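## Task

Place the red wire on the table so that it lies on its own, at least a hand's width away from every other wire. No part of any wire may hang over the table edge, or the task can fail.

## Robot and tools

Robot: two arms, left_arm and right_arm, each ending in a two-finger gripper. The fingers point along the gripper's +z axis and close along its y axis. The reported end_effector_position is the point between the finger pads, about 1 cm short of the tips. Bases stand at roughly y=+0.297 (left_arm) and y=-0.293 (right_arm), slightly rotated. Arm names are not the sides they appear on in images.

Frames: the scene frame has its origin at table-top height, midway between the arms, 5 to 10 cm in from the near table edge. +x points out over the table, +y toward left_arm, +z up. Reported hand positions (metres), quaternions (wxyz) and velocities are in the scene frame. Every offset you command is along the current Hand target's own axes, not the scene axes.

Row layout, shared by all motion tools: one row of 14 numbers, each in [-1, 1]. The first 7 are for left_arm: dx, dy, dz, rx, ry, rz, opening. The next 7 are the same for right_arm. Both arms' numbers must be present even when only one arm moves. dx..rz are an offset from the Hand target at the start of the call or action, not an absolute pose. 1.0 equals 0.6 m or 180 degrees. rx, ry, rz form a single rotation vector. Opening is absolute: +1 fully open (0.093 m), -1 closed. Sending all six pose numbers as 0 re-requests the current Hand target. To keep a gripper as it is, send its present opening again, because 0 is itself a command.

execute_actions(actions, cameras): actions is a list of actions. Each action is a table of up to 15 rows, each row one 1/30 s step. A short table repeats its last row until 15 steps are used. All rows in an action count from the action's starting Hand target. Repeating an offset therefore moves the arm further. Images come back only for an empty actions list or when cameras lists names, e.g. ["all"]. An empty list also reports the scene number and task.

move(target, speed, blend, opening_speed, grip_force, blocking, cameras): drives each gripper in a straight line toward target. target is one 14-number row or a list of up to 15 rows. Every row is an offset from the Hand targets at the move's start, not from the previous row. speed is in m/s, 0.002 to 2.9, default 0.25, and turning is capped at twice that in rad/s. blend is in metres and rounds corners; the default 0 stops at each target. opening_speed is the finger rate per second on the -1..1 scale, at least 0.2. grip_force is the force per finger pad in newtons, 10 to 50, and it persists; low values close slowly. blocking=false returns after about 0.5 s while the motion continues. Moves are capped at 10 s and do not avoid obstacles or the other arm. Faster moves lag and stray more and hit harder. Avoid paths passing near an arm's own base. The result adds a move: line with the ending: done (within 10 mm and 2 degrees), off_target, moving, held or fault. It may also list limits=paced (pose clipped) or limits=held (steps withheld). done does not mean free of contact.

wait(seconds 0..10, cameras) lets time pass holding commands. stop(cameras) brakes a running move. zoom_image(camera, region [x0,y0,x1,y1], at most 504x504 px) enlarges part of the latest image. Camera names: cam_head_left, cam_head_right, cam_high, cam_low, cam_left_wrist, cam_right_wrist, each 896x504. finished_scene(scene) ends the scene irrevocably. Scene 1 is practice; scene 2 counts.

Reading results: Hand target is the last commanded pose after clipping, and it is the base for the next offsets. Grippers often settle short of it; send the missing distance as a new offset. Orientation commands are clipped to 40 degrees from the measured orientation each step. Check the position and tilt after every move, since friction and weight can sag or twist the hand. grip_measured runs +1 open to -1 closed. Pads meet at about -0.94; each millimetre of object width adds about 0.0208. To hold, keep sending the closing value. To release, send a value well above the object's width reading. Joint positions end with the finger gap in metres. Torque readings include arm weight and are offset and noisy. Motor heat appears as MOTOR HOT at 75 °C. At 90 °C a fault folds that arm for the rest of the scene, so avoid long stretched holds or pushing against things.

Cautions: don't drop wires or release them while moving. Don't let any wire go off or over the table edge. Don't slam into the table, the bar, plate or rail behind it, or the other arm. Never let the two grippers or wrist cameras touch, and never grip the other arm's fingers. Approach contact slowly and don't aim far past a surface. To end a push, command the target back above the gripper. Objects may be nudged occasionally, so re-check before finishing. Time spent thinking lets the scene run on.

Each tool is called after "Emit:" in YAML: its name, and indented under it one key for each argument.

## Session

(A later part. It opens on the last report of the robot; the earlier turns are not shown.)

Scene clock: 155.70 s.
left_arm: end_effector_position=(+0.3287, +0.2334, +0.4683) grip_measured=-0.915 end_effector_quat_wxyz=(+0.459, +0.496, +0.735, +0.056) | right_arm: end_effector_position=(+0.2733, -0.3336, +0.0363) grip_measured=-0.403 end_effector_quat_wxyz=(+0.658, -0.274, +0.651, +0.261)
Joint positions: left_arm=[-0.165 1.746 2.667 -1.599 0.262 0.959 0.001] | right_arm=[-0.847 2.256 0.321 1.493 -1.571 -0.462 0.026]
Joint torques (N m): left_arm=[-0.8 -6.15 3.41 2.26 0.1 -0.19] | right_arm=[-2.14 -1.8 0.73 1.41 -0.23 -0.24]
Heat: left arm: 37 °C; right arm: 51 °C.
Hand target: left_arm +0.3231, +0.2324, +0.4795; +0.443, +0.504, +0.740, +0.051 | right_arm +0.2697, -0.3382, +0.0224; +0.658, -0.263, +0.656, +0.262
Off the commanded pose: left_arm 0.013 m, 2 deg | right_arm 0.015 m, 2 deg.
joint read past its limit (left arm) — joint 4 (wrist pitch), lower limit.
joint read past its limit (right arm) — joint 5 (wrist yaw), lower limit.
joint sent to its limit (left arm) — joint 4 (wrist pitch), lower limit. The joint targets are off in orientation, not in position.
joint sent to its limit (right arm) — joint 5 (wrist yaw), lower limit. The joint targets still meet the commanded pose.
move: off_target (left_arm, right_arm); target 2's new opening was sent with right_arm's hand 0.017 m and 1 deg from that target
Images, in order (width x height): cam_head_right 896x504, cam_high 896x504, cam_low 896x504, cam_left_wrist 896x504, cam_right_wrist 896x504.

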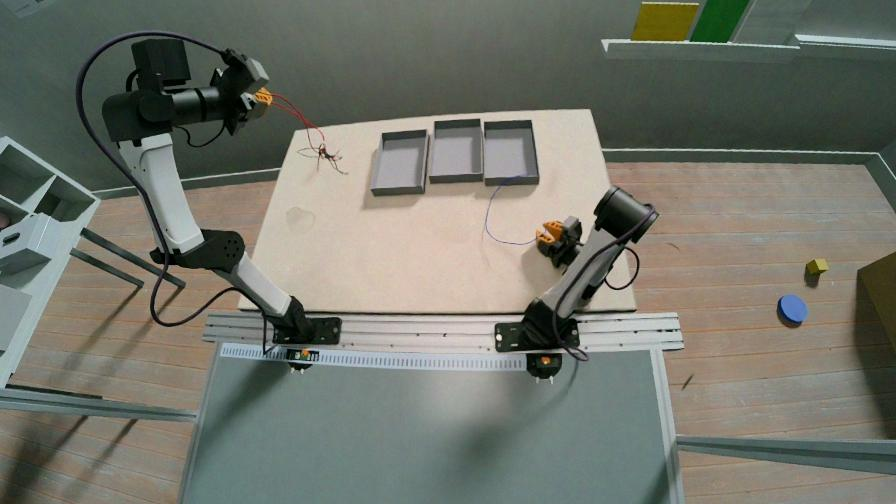

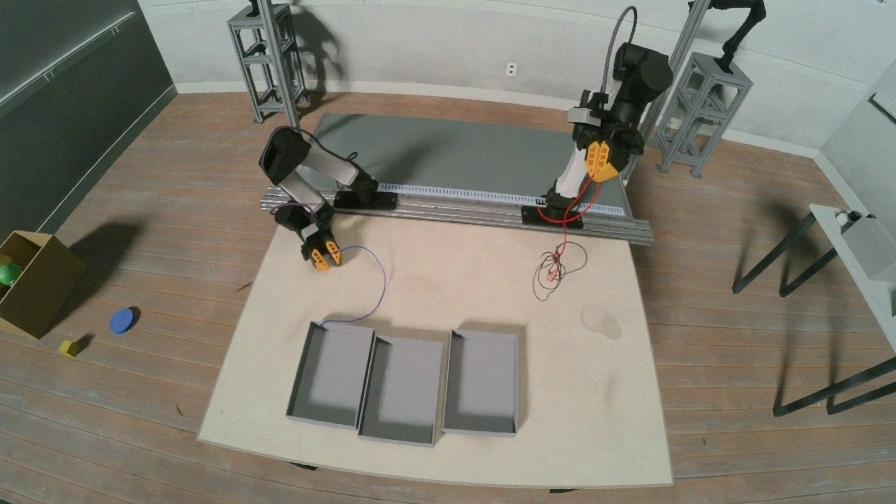

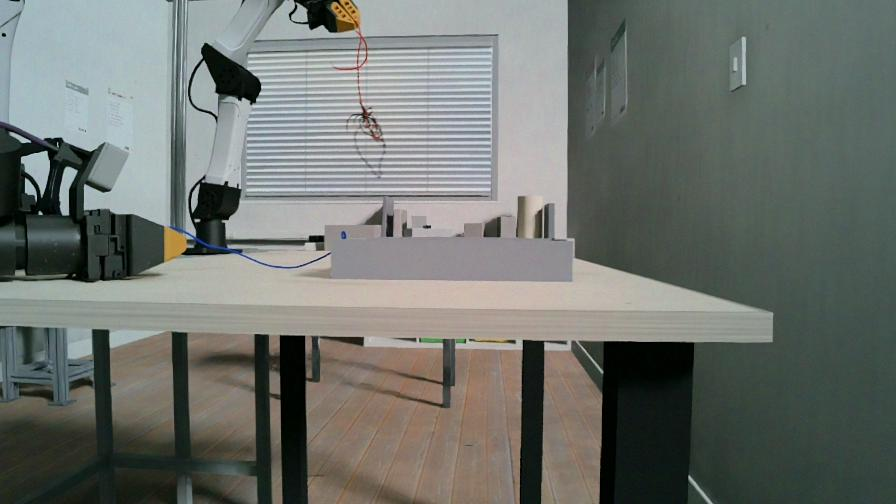

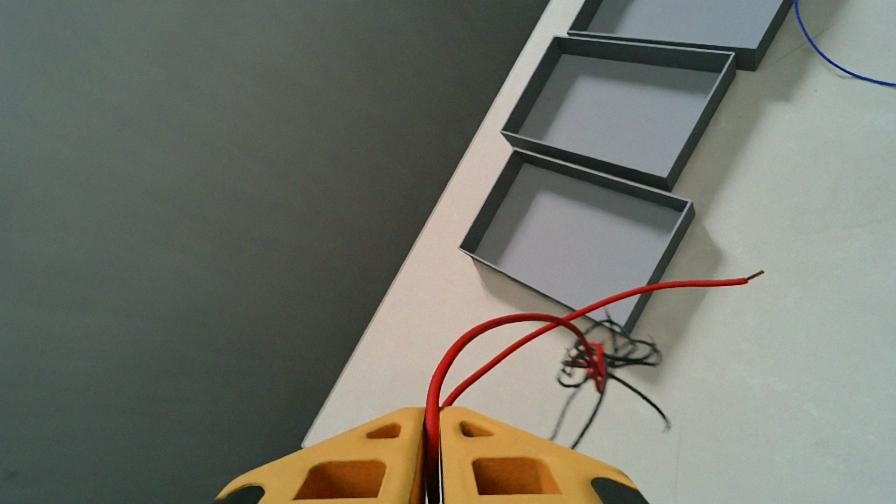

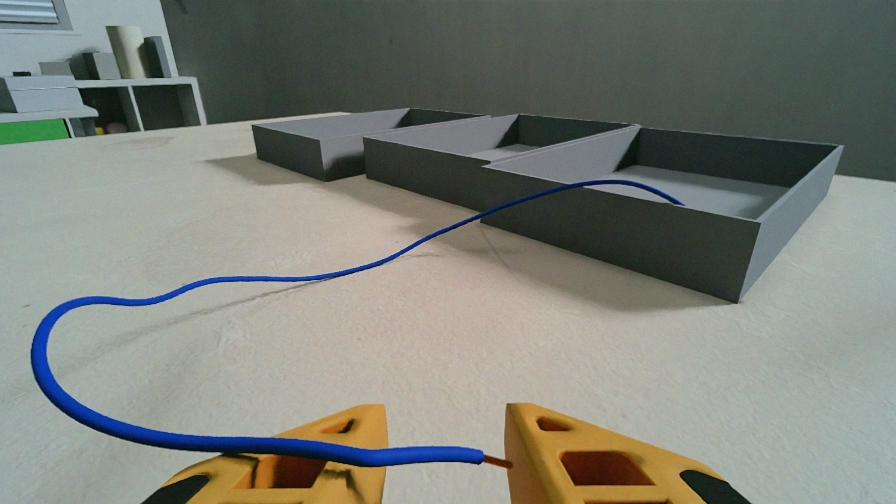

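Emit:
move:
  target:
    - [-0.05,-0.03,0.022,0,0,0,-0.921875,0.0,0,-0.12,0,0,0,-0.4]
    - [-0.1,-0.06,0.05,0,0,0,-0.921875,-0.3,0,-0.12,0,0,0,-0.4]
    - [-0.211,-0.13,0.099,0,0,0,-0.921875,-0.397,0.133,0.15,-0.16,0,0,0.1]
  speed: 0.15
  blend: [0,0.03,0]
  cameras: ["all"]

Emit:
zoom_image:
  camera: "cam_low"
  region: [270, 10, 470, 210]

Scene clock: 167.73 s.
left_arm: end_effector_position=(+0.3177, +0.0792, +0.4738) grip_measured=-0.915 end_effector_quat_wxyz=(+0.483, +0.499, +0.718, +0.055) | right_arm: end_effector_position=(+0.2772, -0.2188, +0.2575) grip_measured=+0.099 end_effector_quat_wxyz=(+0.587, -0.398, +0.581, +0.400)
Joint positions: left_arm=[-0.746 1.926 2.85 -1.535 -0.185 0.628 0.001] | right_arm=[-0.414 1.354 0.49 1.31 -1.557 0.447 0.05]
Joint torques (N m): left_arm=[-0.72 -4.6 4.77 2.52 -0.1 -0.2] | right_arm=[0.92 -3.86 7.1 1.17 0.2 0.25]
Motor temperatures (°C): left_arm=[26 36 36 37 28 25 26] | right_arm=[27 48 34 33 27 24 30]
Heat: left arm: 37 °C; right arm: 48 °C.
Hand target: left_arm +0.3230, +0.0723, +0.4795; +0.443, +0.504, +0.740, +0.051 | right_arm +0.2793, -0.2185, +0.2608; +0.572, -0.418, +0.570, +0.417
Off the commanded pose: left_arm 0.010 m, 5 deg | right_arm 0.004 m, 4 deg.
elbow stopped short (left arm): the move would have taken joint 3 (elbow) straighter than the controller allows.
joint sent to its limit (right arm) — joint 5 (wrist yaw), lower limit. The joint targets are off in orientation, not in position.
move: off_target (left_arm, right_arm); target 3's new opening was sent with right_arm's hand 0.004 m and 4 deg from that target

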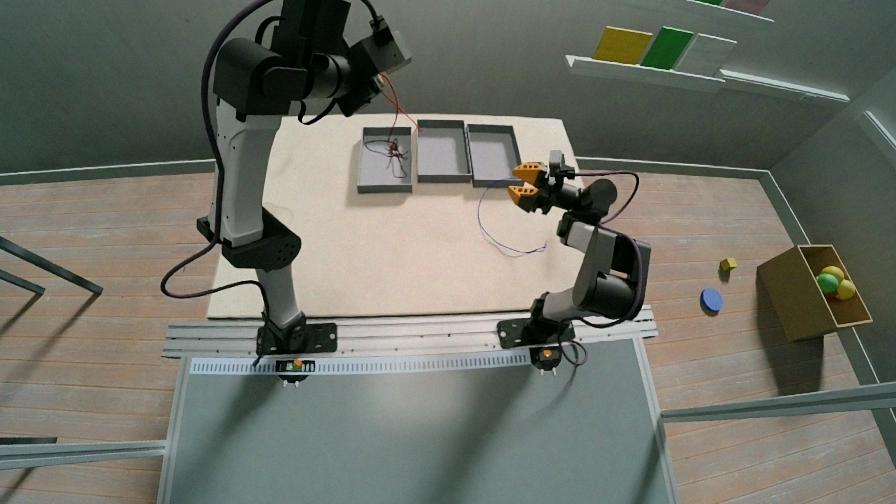

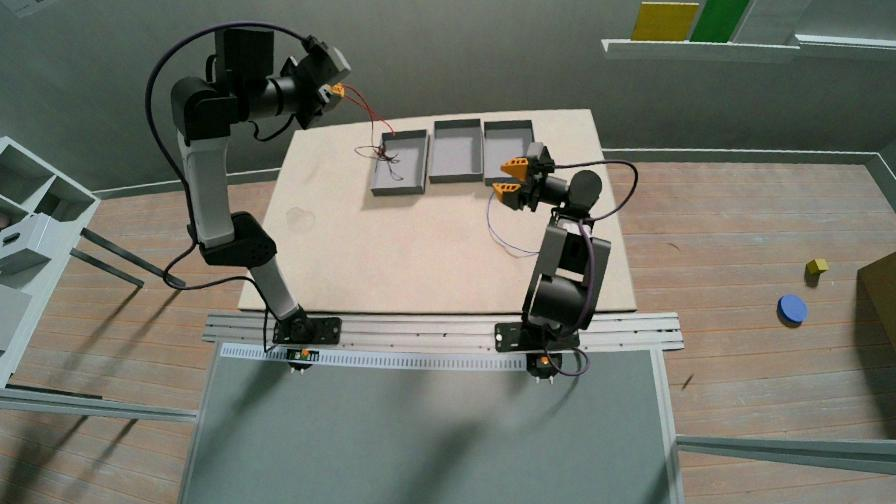

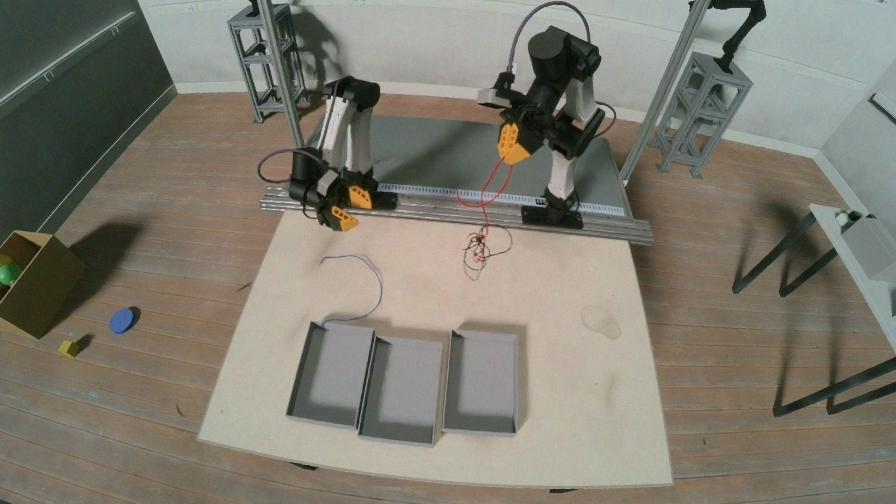

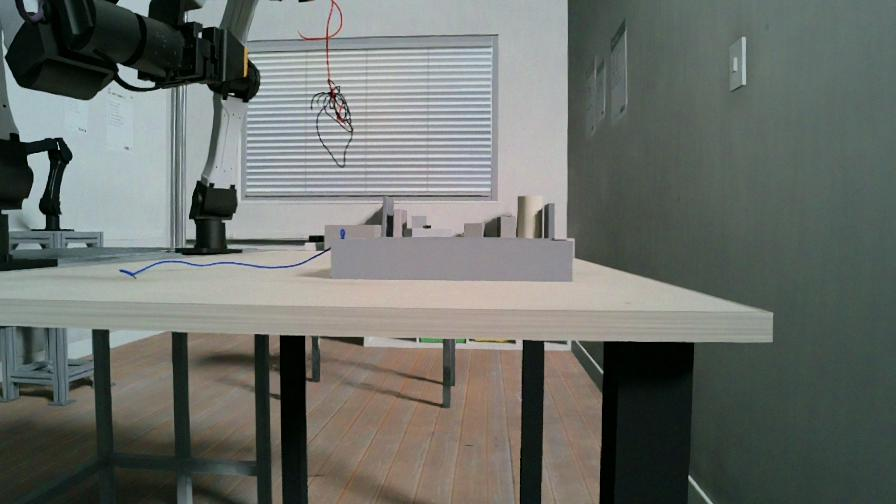

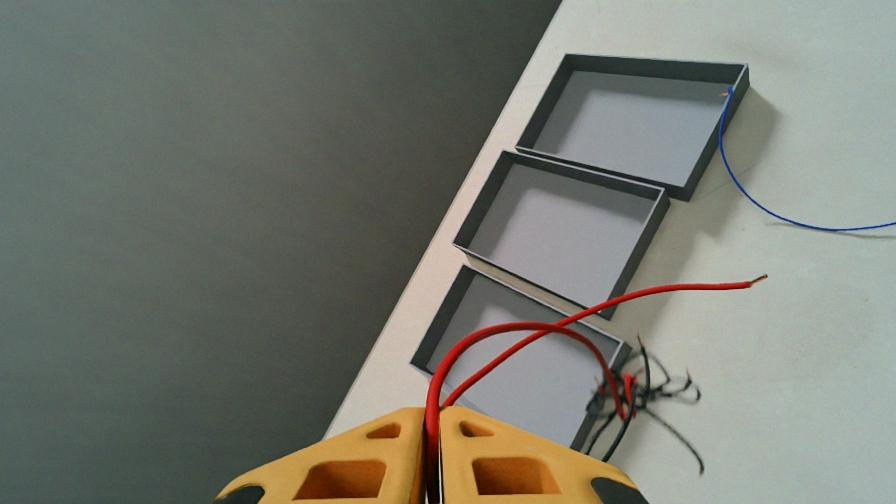

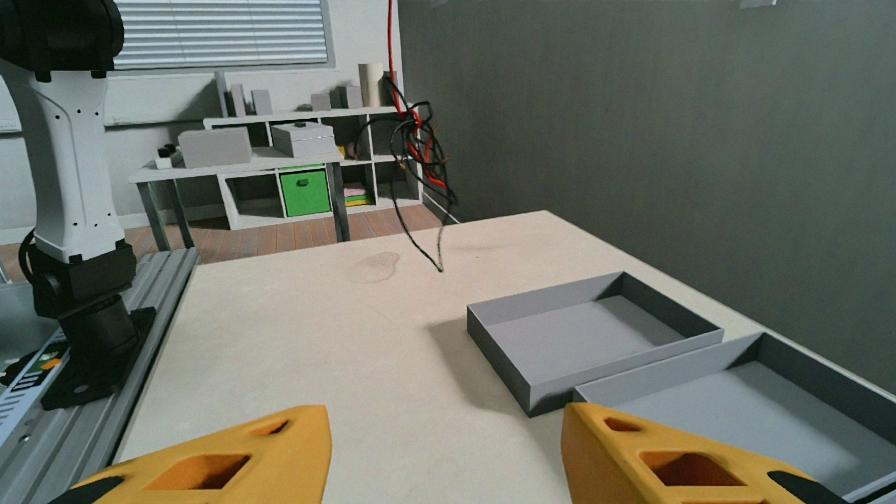

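Scaled by 2.520 from the camera's 896x504 image, which has a finer 1280x720 frame.

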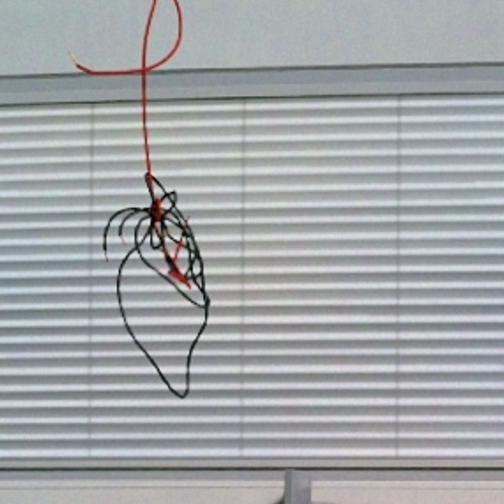

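Emit:
move:
  target: [0,0,0,0,0,0,-0.921875,0.16,-0.009,0.28,0,0,0,0.3]
  speed: 0.2
  cameras: ["cam_right_wrist","cam_low","cam_high"]

Emit:
zoom_image:
  camera: "cam_high"
  region: [400, 180, 540, 300]

Scene clock: 179.67 s.
left_arm: end_effector_position=(+0.3178, +0.0792, +0.4739) grip_measured=-0.915 end_effector_quat_wxyz=(+0.483, +0.499, +0.718, +0.055) | right_arm: end_effector_position=(+0.3285, -0.0624, +0.1625) grip_measured=+0.299 end_effector_quat_wxyz=(+0.560, -0.414, +0.576, +0.428)
Joint positions: left_arm=[-0.746 1.926 2.85 -1.534 -0.185 0.628 0.001] | right_arm=[0.187 1.778 0.57 1.194 -1.035 0.019 0.06]
Joint torques (N m): left_arm=[-0.76 -4.59 4.79 2.5 -0.11 -0.19] | right_arm=[0.62 -7.34 6.3 1.92 0.05 -0.03]
Heat: left arm: 38 °C; right arm: 47 °C.
Hand target: left_arm +0.3230, +0.0723, +0.4796; +0.443, +0.504, +0.740, +0.051 | right_arm +0.3357, -0.0600, +0.1650; +0.572, -0.418, +0.570, +0.417
Off the commanded pose: left_arm 0.010 m, 5 deg | right_arm 0.008 m, 2 deg.
elbow stopped short (left arm): the move would have taken joint 3 (elbow) straighter than the controller allows.
move: off_target (left_arm)
Images, in order (width x height): cam_high 896x504, cam_low 896x504, cam_right_wrist 896x504.

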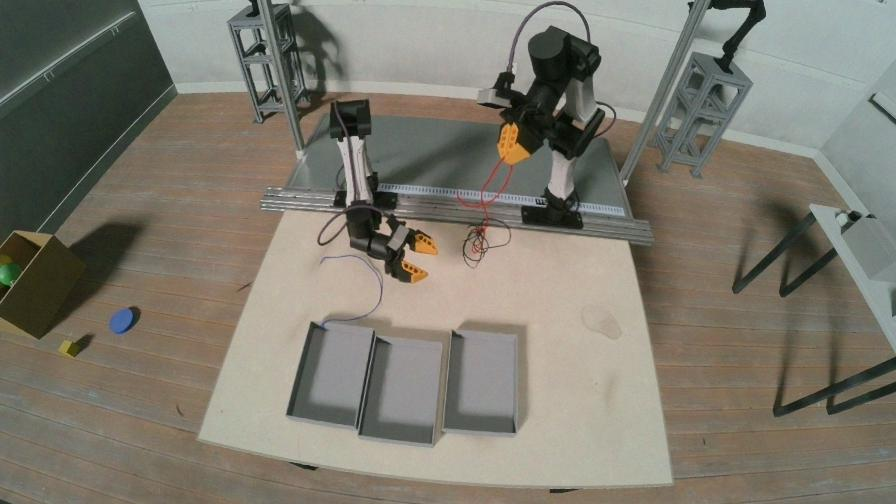

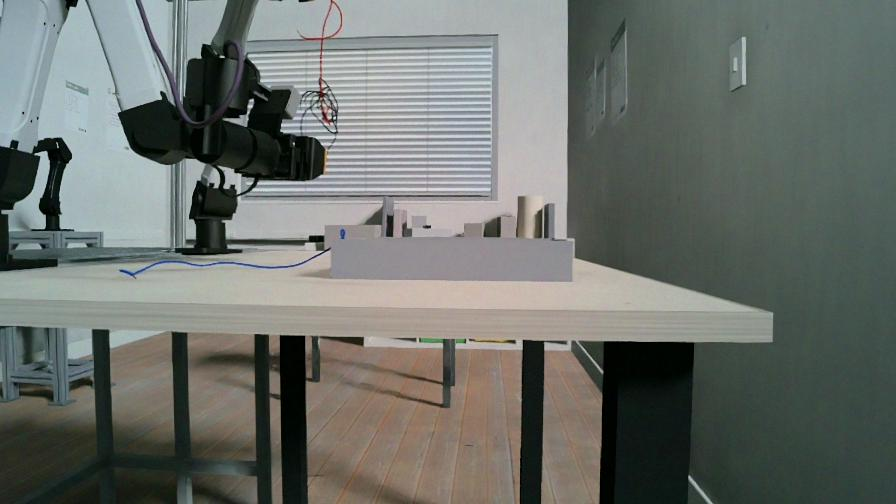

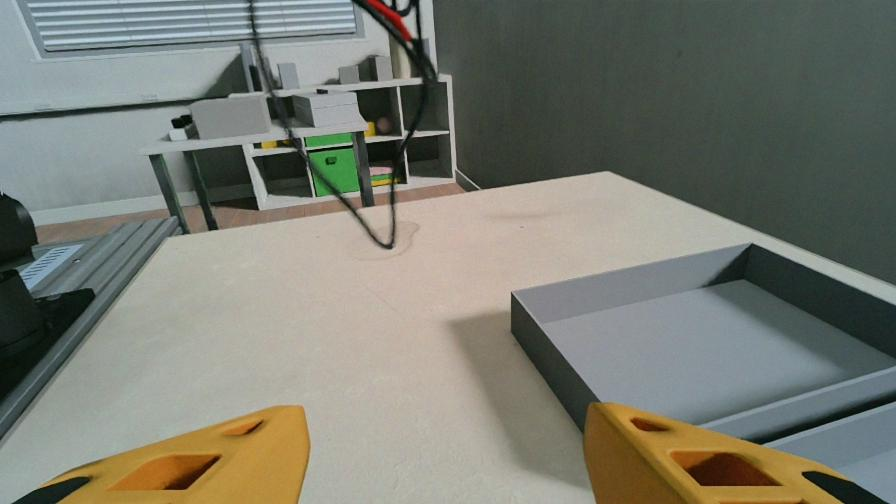

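Scaled by 3.600 from the camera's 896x504 image, which has a finer 1280x720 frame.

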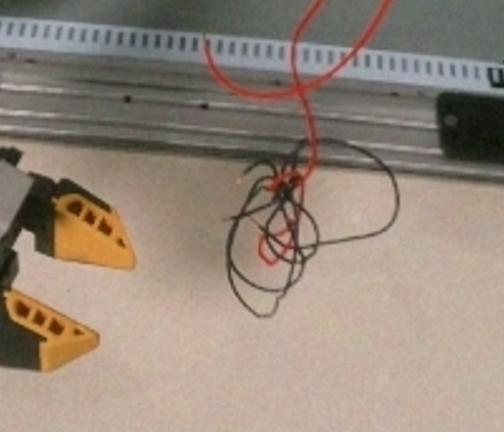

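Emit:
move:
  target:
    - [0,0,0,0,0,0,-0.921875,-0.035,0.05,0.09,0,0,0,0.3]
    - [0,0,0,0,0,0,-0.921875,-0.035,0.053,0.17,0,0,0,0.3]
  speed: 0.12
  blend: [0.02,0]
  cameras: ["cam_right_wrist","cam_low","cam_high"]

Scene clock: 187.30 s.
left_arm: end_effector_position=(+0.3178, +0.0792, +0.4739) grip_measured=-0.915 end_effector_quat_wxyz=(+0.483, +0.499, +0.718, +0.055) | right_arm: end_effector_position=(+0.3293, +0.0428, +0.1859) grip_measured=+0.299 end_effector_quat_wxyz=(+0.566, -0.417, +0.570, +0.426)
Joint positions: left_arm=[-0.746 1.926 2.85 -1.534 -0.185 0.628 0.001] | right_arm=[0.498 1.827 0.769 1.061 -0.726 0.018 0.06]
Joint torques (N m): left_arm=[-0.7 -4.59 4.79 2.52 -0.11 -0.21] | right_arm=[0.68 -8.49 7.2 1.88 0.16 -0.05]
Heat: left arm: 38 °C; right arm: 47 °C.
Hand target: left_arm +0.3230, +0.0723, +0.4796; +0.443, +0.504, +0.740, +0.051 | right_arm +0.3362, +0.0468, +0.1860; +0.572, -0.418, +0.570, +0.417
Off the commanded pose: left_arm 0.010 m, 5 deg | right_arm 0.008 m, 1 deg.
elbow stopped short (left arm): the move would have taken joint 3 (elbow) straighter than the controller allows.
move: off_target (left_arm)
Images, in order (width x height): cam_high 896x504, cam_low 896x504, cam_right_wrist 896x504.

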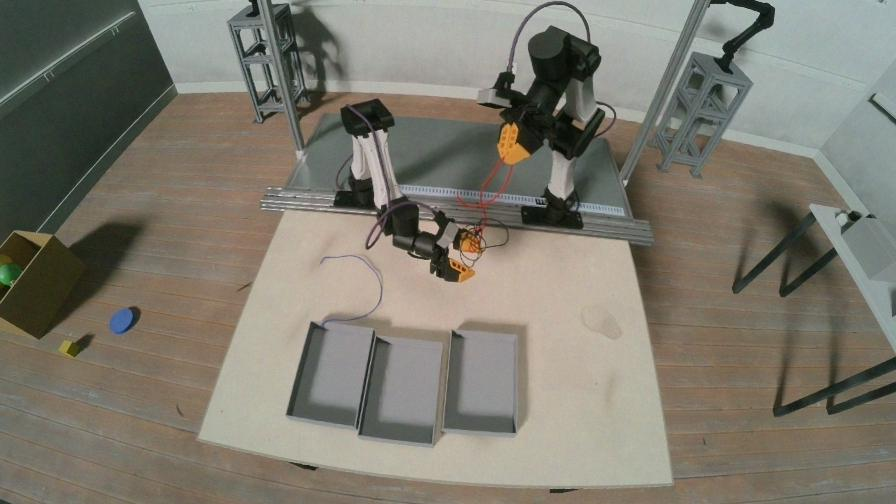

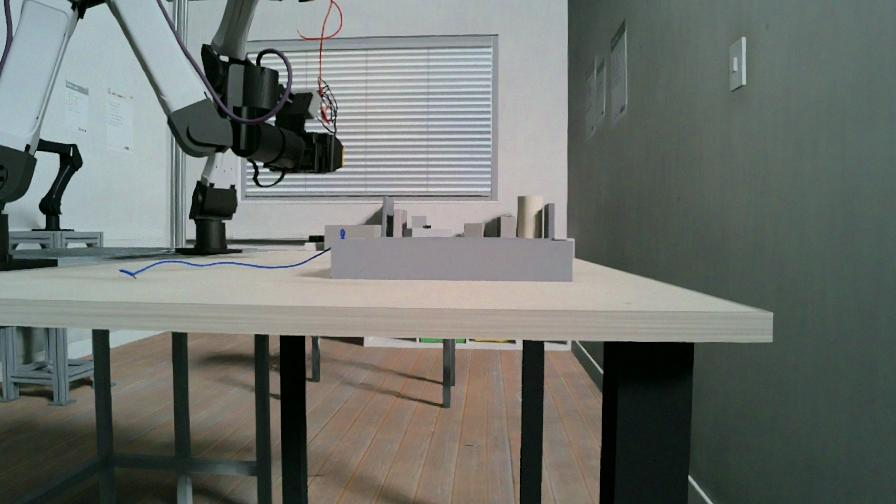

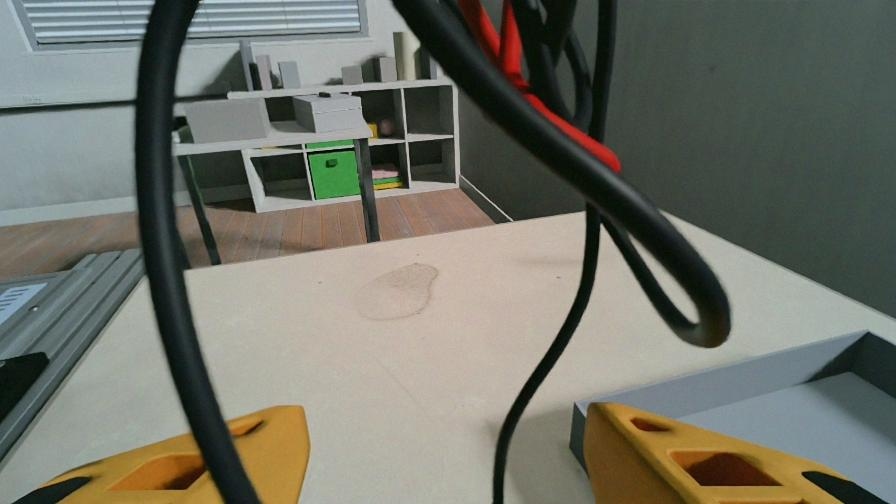

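Emit:
move:
  target: [0,0,0,0,0,0,-0.921875,0,0,0.0,0,0,0,-1]
  opening_speed: 0.7
  cameras: ["cam_right_wrist","cam_low","cam_high"]

Emit:
zoom_image:
  camera: "cam_high"
  region: [420, 130, 560, 300]

Scene clock: 194.37 s.
left_arm: end_effector_position=(+0.3178, +0.0792, +0.4739) grip_measured=-0.915 end_effector_quat_wxyz=(+0.483, +0.499, +0.718, +0.055) | right_arm: end_effector_position=(+0.3294, +0.0428, +0.1858) grip_measured=-0.988 end_effector_quat_wxyz=(+0.566, -0.417, +0.570, +0.426)
Joint positions: left_arm=[-0.746 1.926 2.85 -1.534 -0.185 0.628 0.001] | right_arm=[0.498 1.827 0.769 1.06 -0.726 0.017 0]
Joint torques (N m): left_arm=[-0.76 -4.62 4.79 2.5 -0.1 -0.19] | right_arm=[0.51 -8.66 7.02 1.92 0.15 0]
Heat: left arm: 38 °C; right arm: 47 °C.
Hand target: left_arm +0.3230, +0.0723, +0.4795; +0.443, +0.504, +0.740, +0.051 | right_arm +0.3362, +0.0468, +0.1860; +0.572, -0.418, +0.570, +0.417
Off the commanded pose: left_arm 0.010 m, 5 deg | right_arm 0.008 m, 1 deg.
elbow stopped short (left arm): the move would have taken joint 3 (elbow) straighter than the controller allows.
move: off_target (left_arm)
Images, in order (width x height): cam_high 896x504, cam_low 896x504, cam_right_wrist 896x504.

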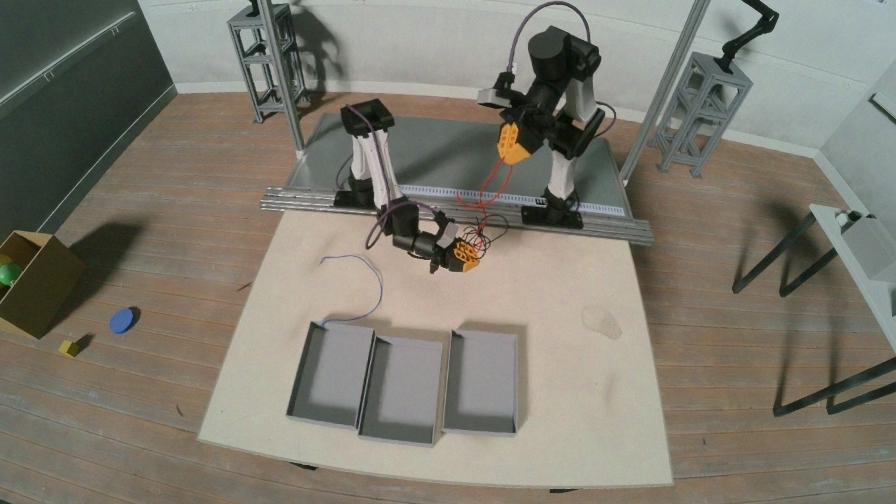

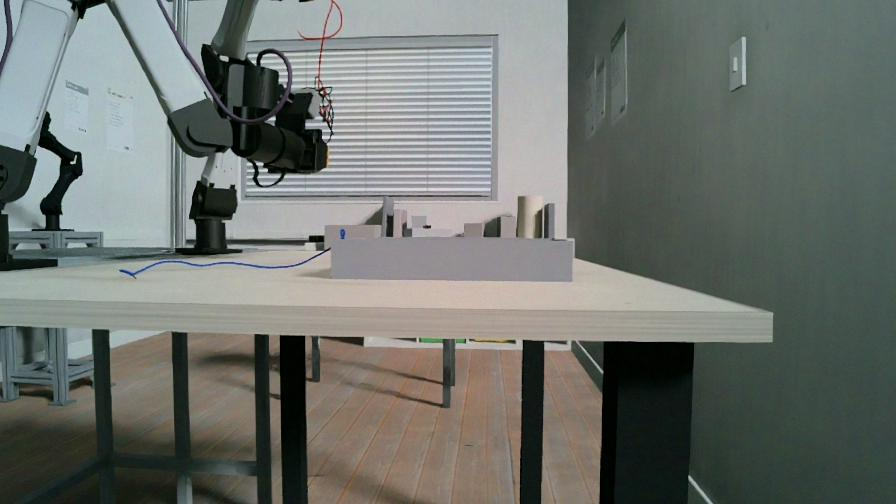

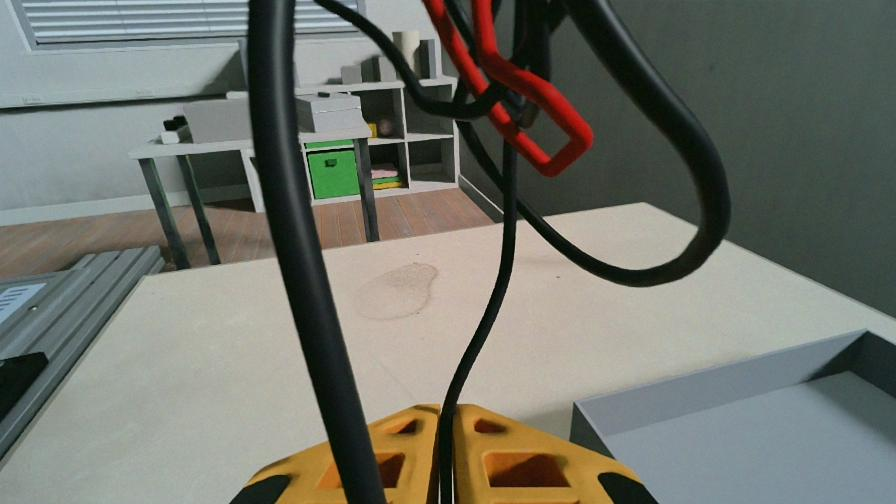

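Scaled by 2.965 from the camera's 896x504 image, which has a finer 1280x720 frame.

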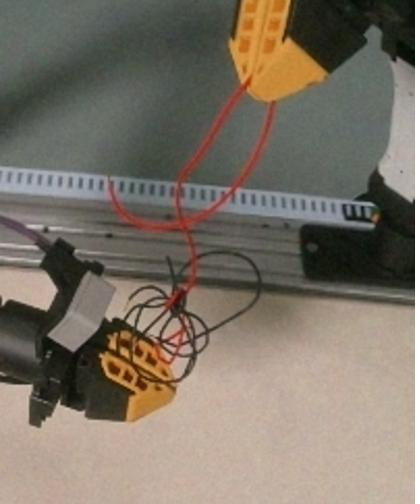

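Emit:
move:
  target: [0,0,0,0,0,0,-0.921875,0.05,-0.133,-0.307,0.06,0,0,-1]
  speed: 0.08
  cameras: ["cam_left_wrist","cam_head_right","cam_right_wrist","cam_low","cam_high"]

Emit:
zoom_image:
  camera: "cam_high"
  region: [380, 130, 560, 300]

Scene clock: 201.37 s.
left_arm: end_effector_position=(+0.3180, +0.0753, +0.4662) grip_measured=-0.915 end_effector_quat_wxyz=(+0.471, +0.507, +0.720, +0.052) | right_arm: end_effector_position=(+0.3574, -0.1473, +0.1690) grip_measured=-0.988 end_effector_quat_wxyz=(+0.619, -0.373, +0.589, +0.361)
Joint positions: left_arm=[-0.749 1.939 2.85 -1.549 -0.177 0.628 0.001] | right_arm=[-0.067 1.773 0.532 1.298 -1.104 0.017 0]
Joint torques (N m): left_arm=[-0.43 -5.71 4.82 2.65 -0.17 -0.2] | right_arm=[-1.43 -7.35 2.58 1.45 0.06 -0.03]
Heat: left arm: 39 °C; right arm: 48 °C.
Hand target: left_arm +0.3231, +0.0723, +0.4795; +0.443, +0.504, +0.740, +0.051 | right_arm +0.3565, -0.1529, +0.1559; +0.608, -0.362, +0.607, +0.362
Off the commanded pose: left_arm 0.014 m, 4 deg | right_arm 0.014 m, 3 deg.
elbow stopped short (left arm): the move would have taken joint 3 (elbow) straighter than the controller allows.
move: off_target (left_arm, right_arm)
Images, in order (width x height): cam_head_right 896x504, cam_high 896x504, cam_low 896x504, cam_left_wrist 896x504, cam_right_wrist 896x504.

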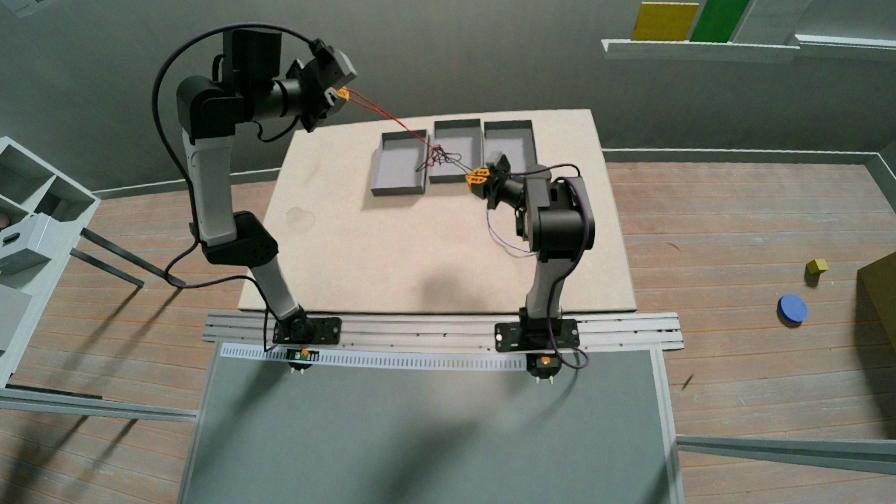

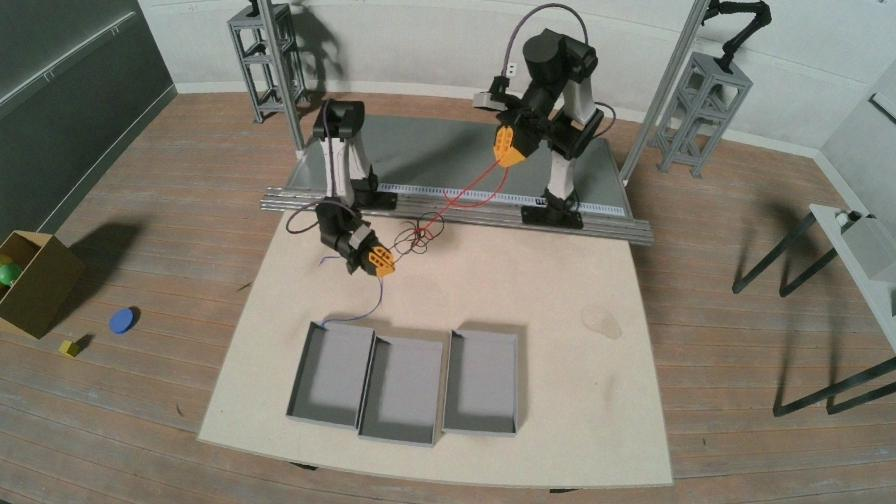

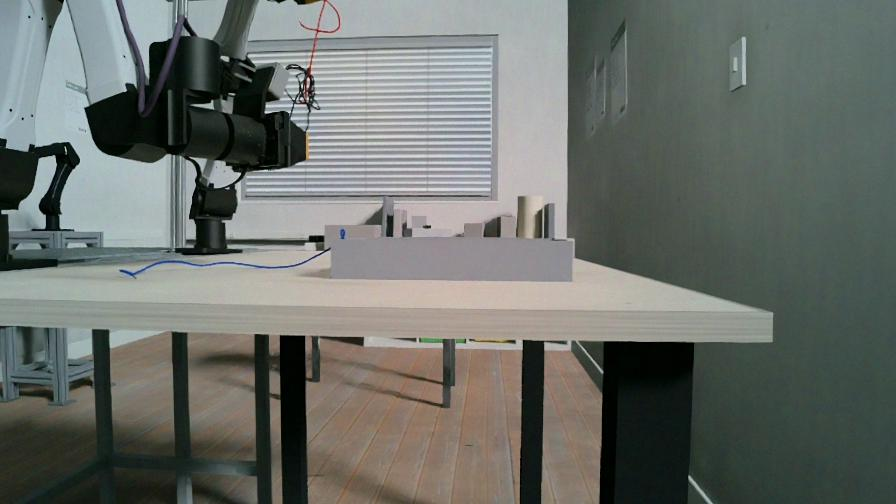

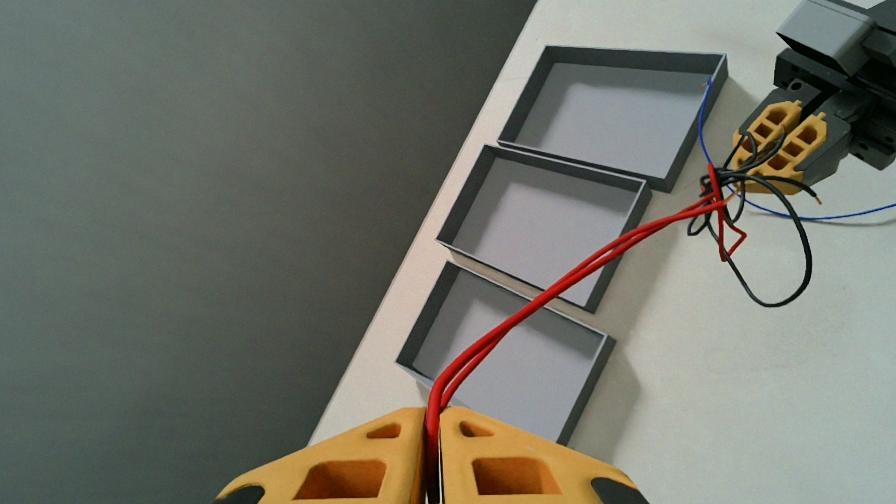

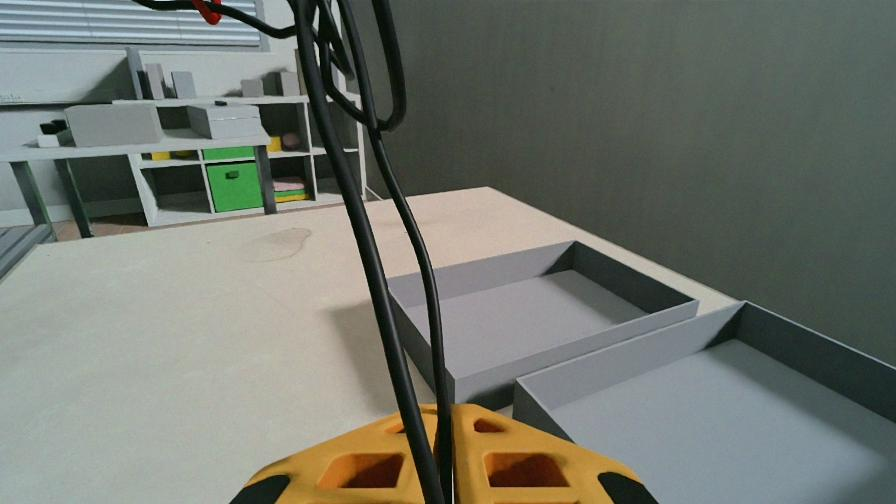

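Scaled by 2.800 from the camera's 896x504 image, which has a finer 1280x720 frame.

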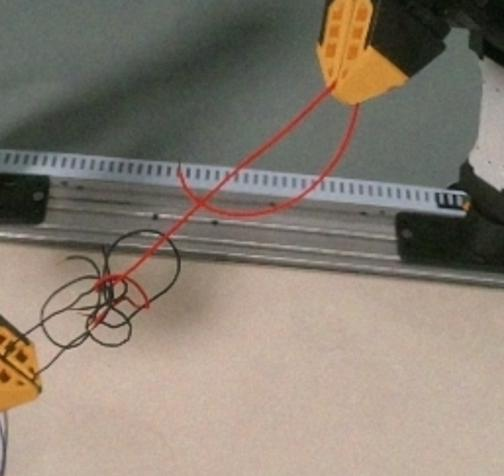

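Emit:
move:
  target: [0.106,0.065,-0.049,0,0,0,-0.921875,0.033,-0.063,-0.117,0.0,0,0,-1]
  speed: 0.06
  cameras: ["cam_left_wrist","cam_right_wrist","cam_low","cam_high"]

Emit:
zoom_image:
  camera: "cam_high"
  region: [360, 130, 560, 300]

Emit:
zoom_image:
  camera: "cam_left_wrist"
  region: [620, 60, 896, 340]

Scene clock: 209.30 s.
left_arm: end_effector_position=(+0.3296, +0.1360, +0.4576) grip_measured=-0.915 end_effector_quat_wxyz=(+0.444, +0.510, +0.736, +0.034) | right_arm: end_effector_position=(+0.3505, -0.2245, +0.1425) grip_measured=-0.988 end_effector_quat_wxyz=(+0.610, -0.375, +0.596, +0.364)
Joint positions: left_arm=[-0.521 1.877 2.79 -1.604 0.027 0.739 0.001] | right_arm=[-0.34 1.893 0.54 1.392 -1.386 0.017 0]
Joint torques (N m): left_arm=[1.36 -9.07 3.52 2.36 -0.19 0.04] | right_arm=[-1.63 -6.65 4.62 1.37 0.07 0.03]
Heat: left arm: 41 °C; right arm: 47 °C.
Hand target: left_arm +0.3232, +0.1525, +0.4791; +0.443, +0.504, +0.740, +0.051 | right_arm +0.3564, -0.2327, +0.1362; +0.609, -0.362, +0.607, +0.361
Off the commanded pose: left_arm 0.028 m, 2 deg | right_arm 0.012 m, 2 deg.
elbow stopped short (left arm): the move would have taken joint 3 (elbow) straighter than the controller allows.
joint read past its limit (left arm) — joint 4 (wrist pitch), lower limit.
joint sent to its limit (left arm) — joint 4 (wrist pitch), lower limit. The joint targets are off in orientation, not in position.
move: off_target (left_arm, right_arm)
Images, in order (width x height): cam_high 896x504, cam_low 896x504, cam_left_wrist 896x504, cam_right_wrist 896x504.

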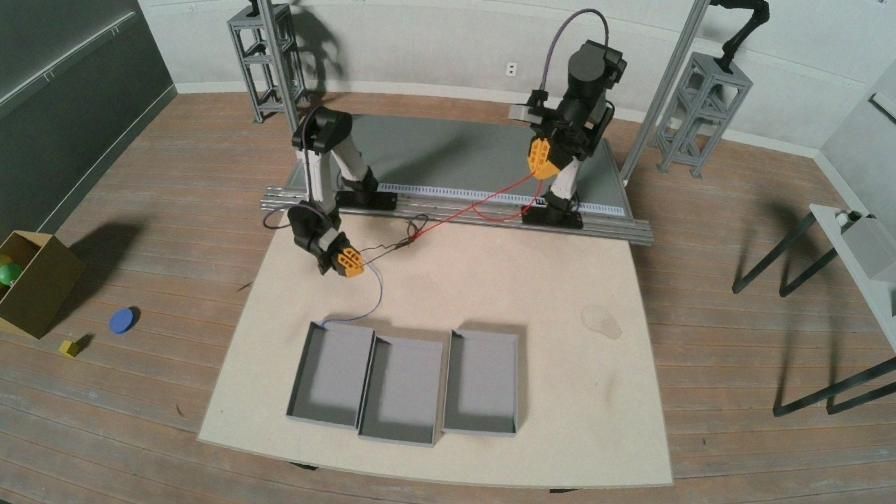

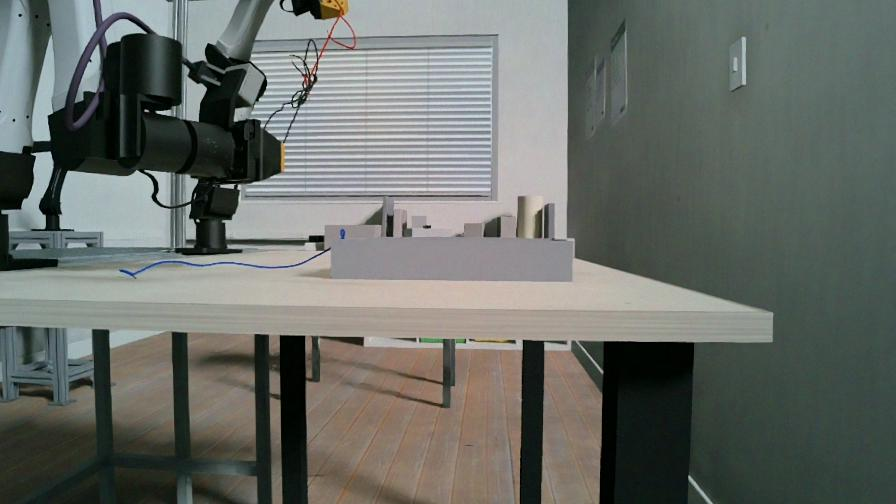

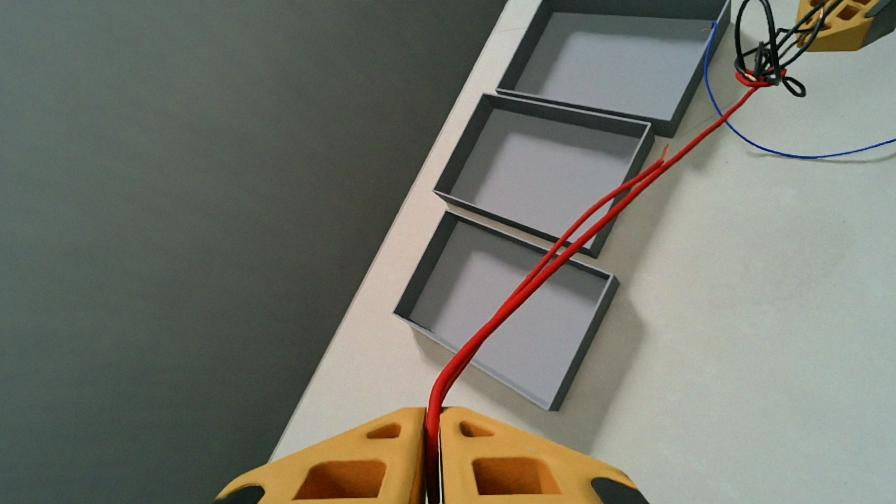

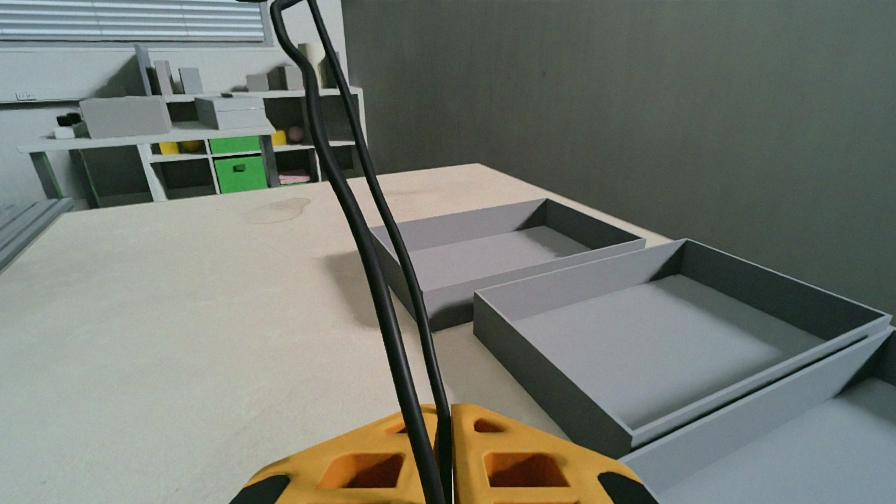

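Scaled by 2.520 from the camera's 896x504 image, which has a finer 1280x720 frame.

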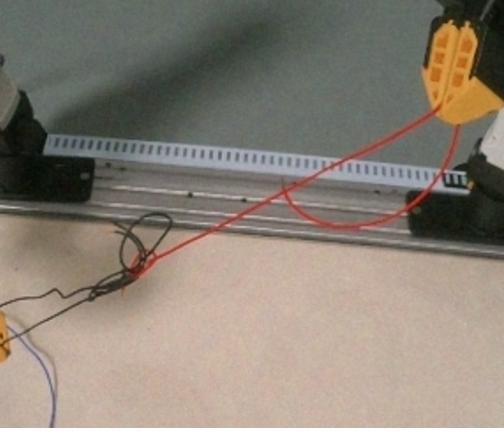

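Scaled by 1.800 from the camera's 896x504 image, which has a finer 1280x720 frame.

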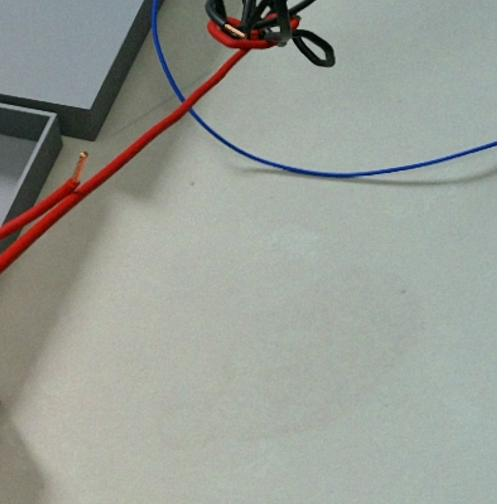

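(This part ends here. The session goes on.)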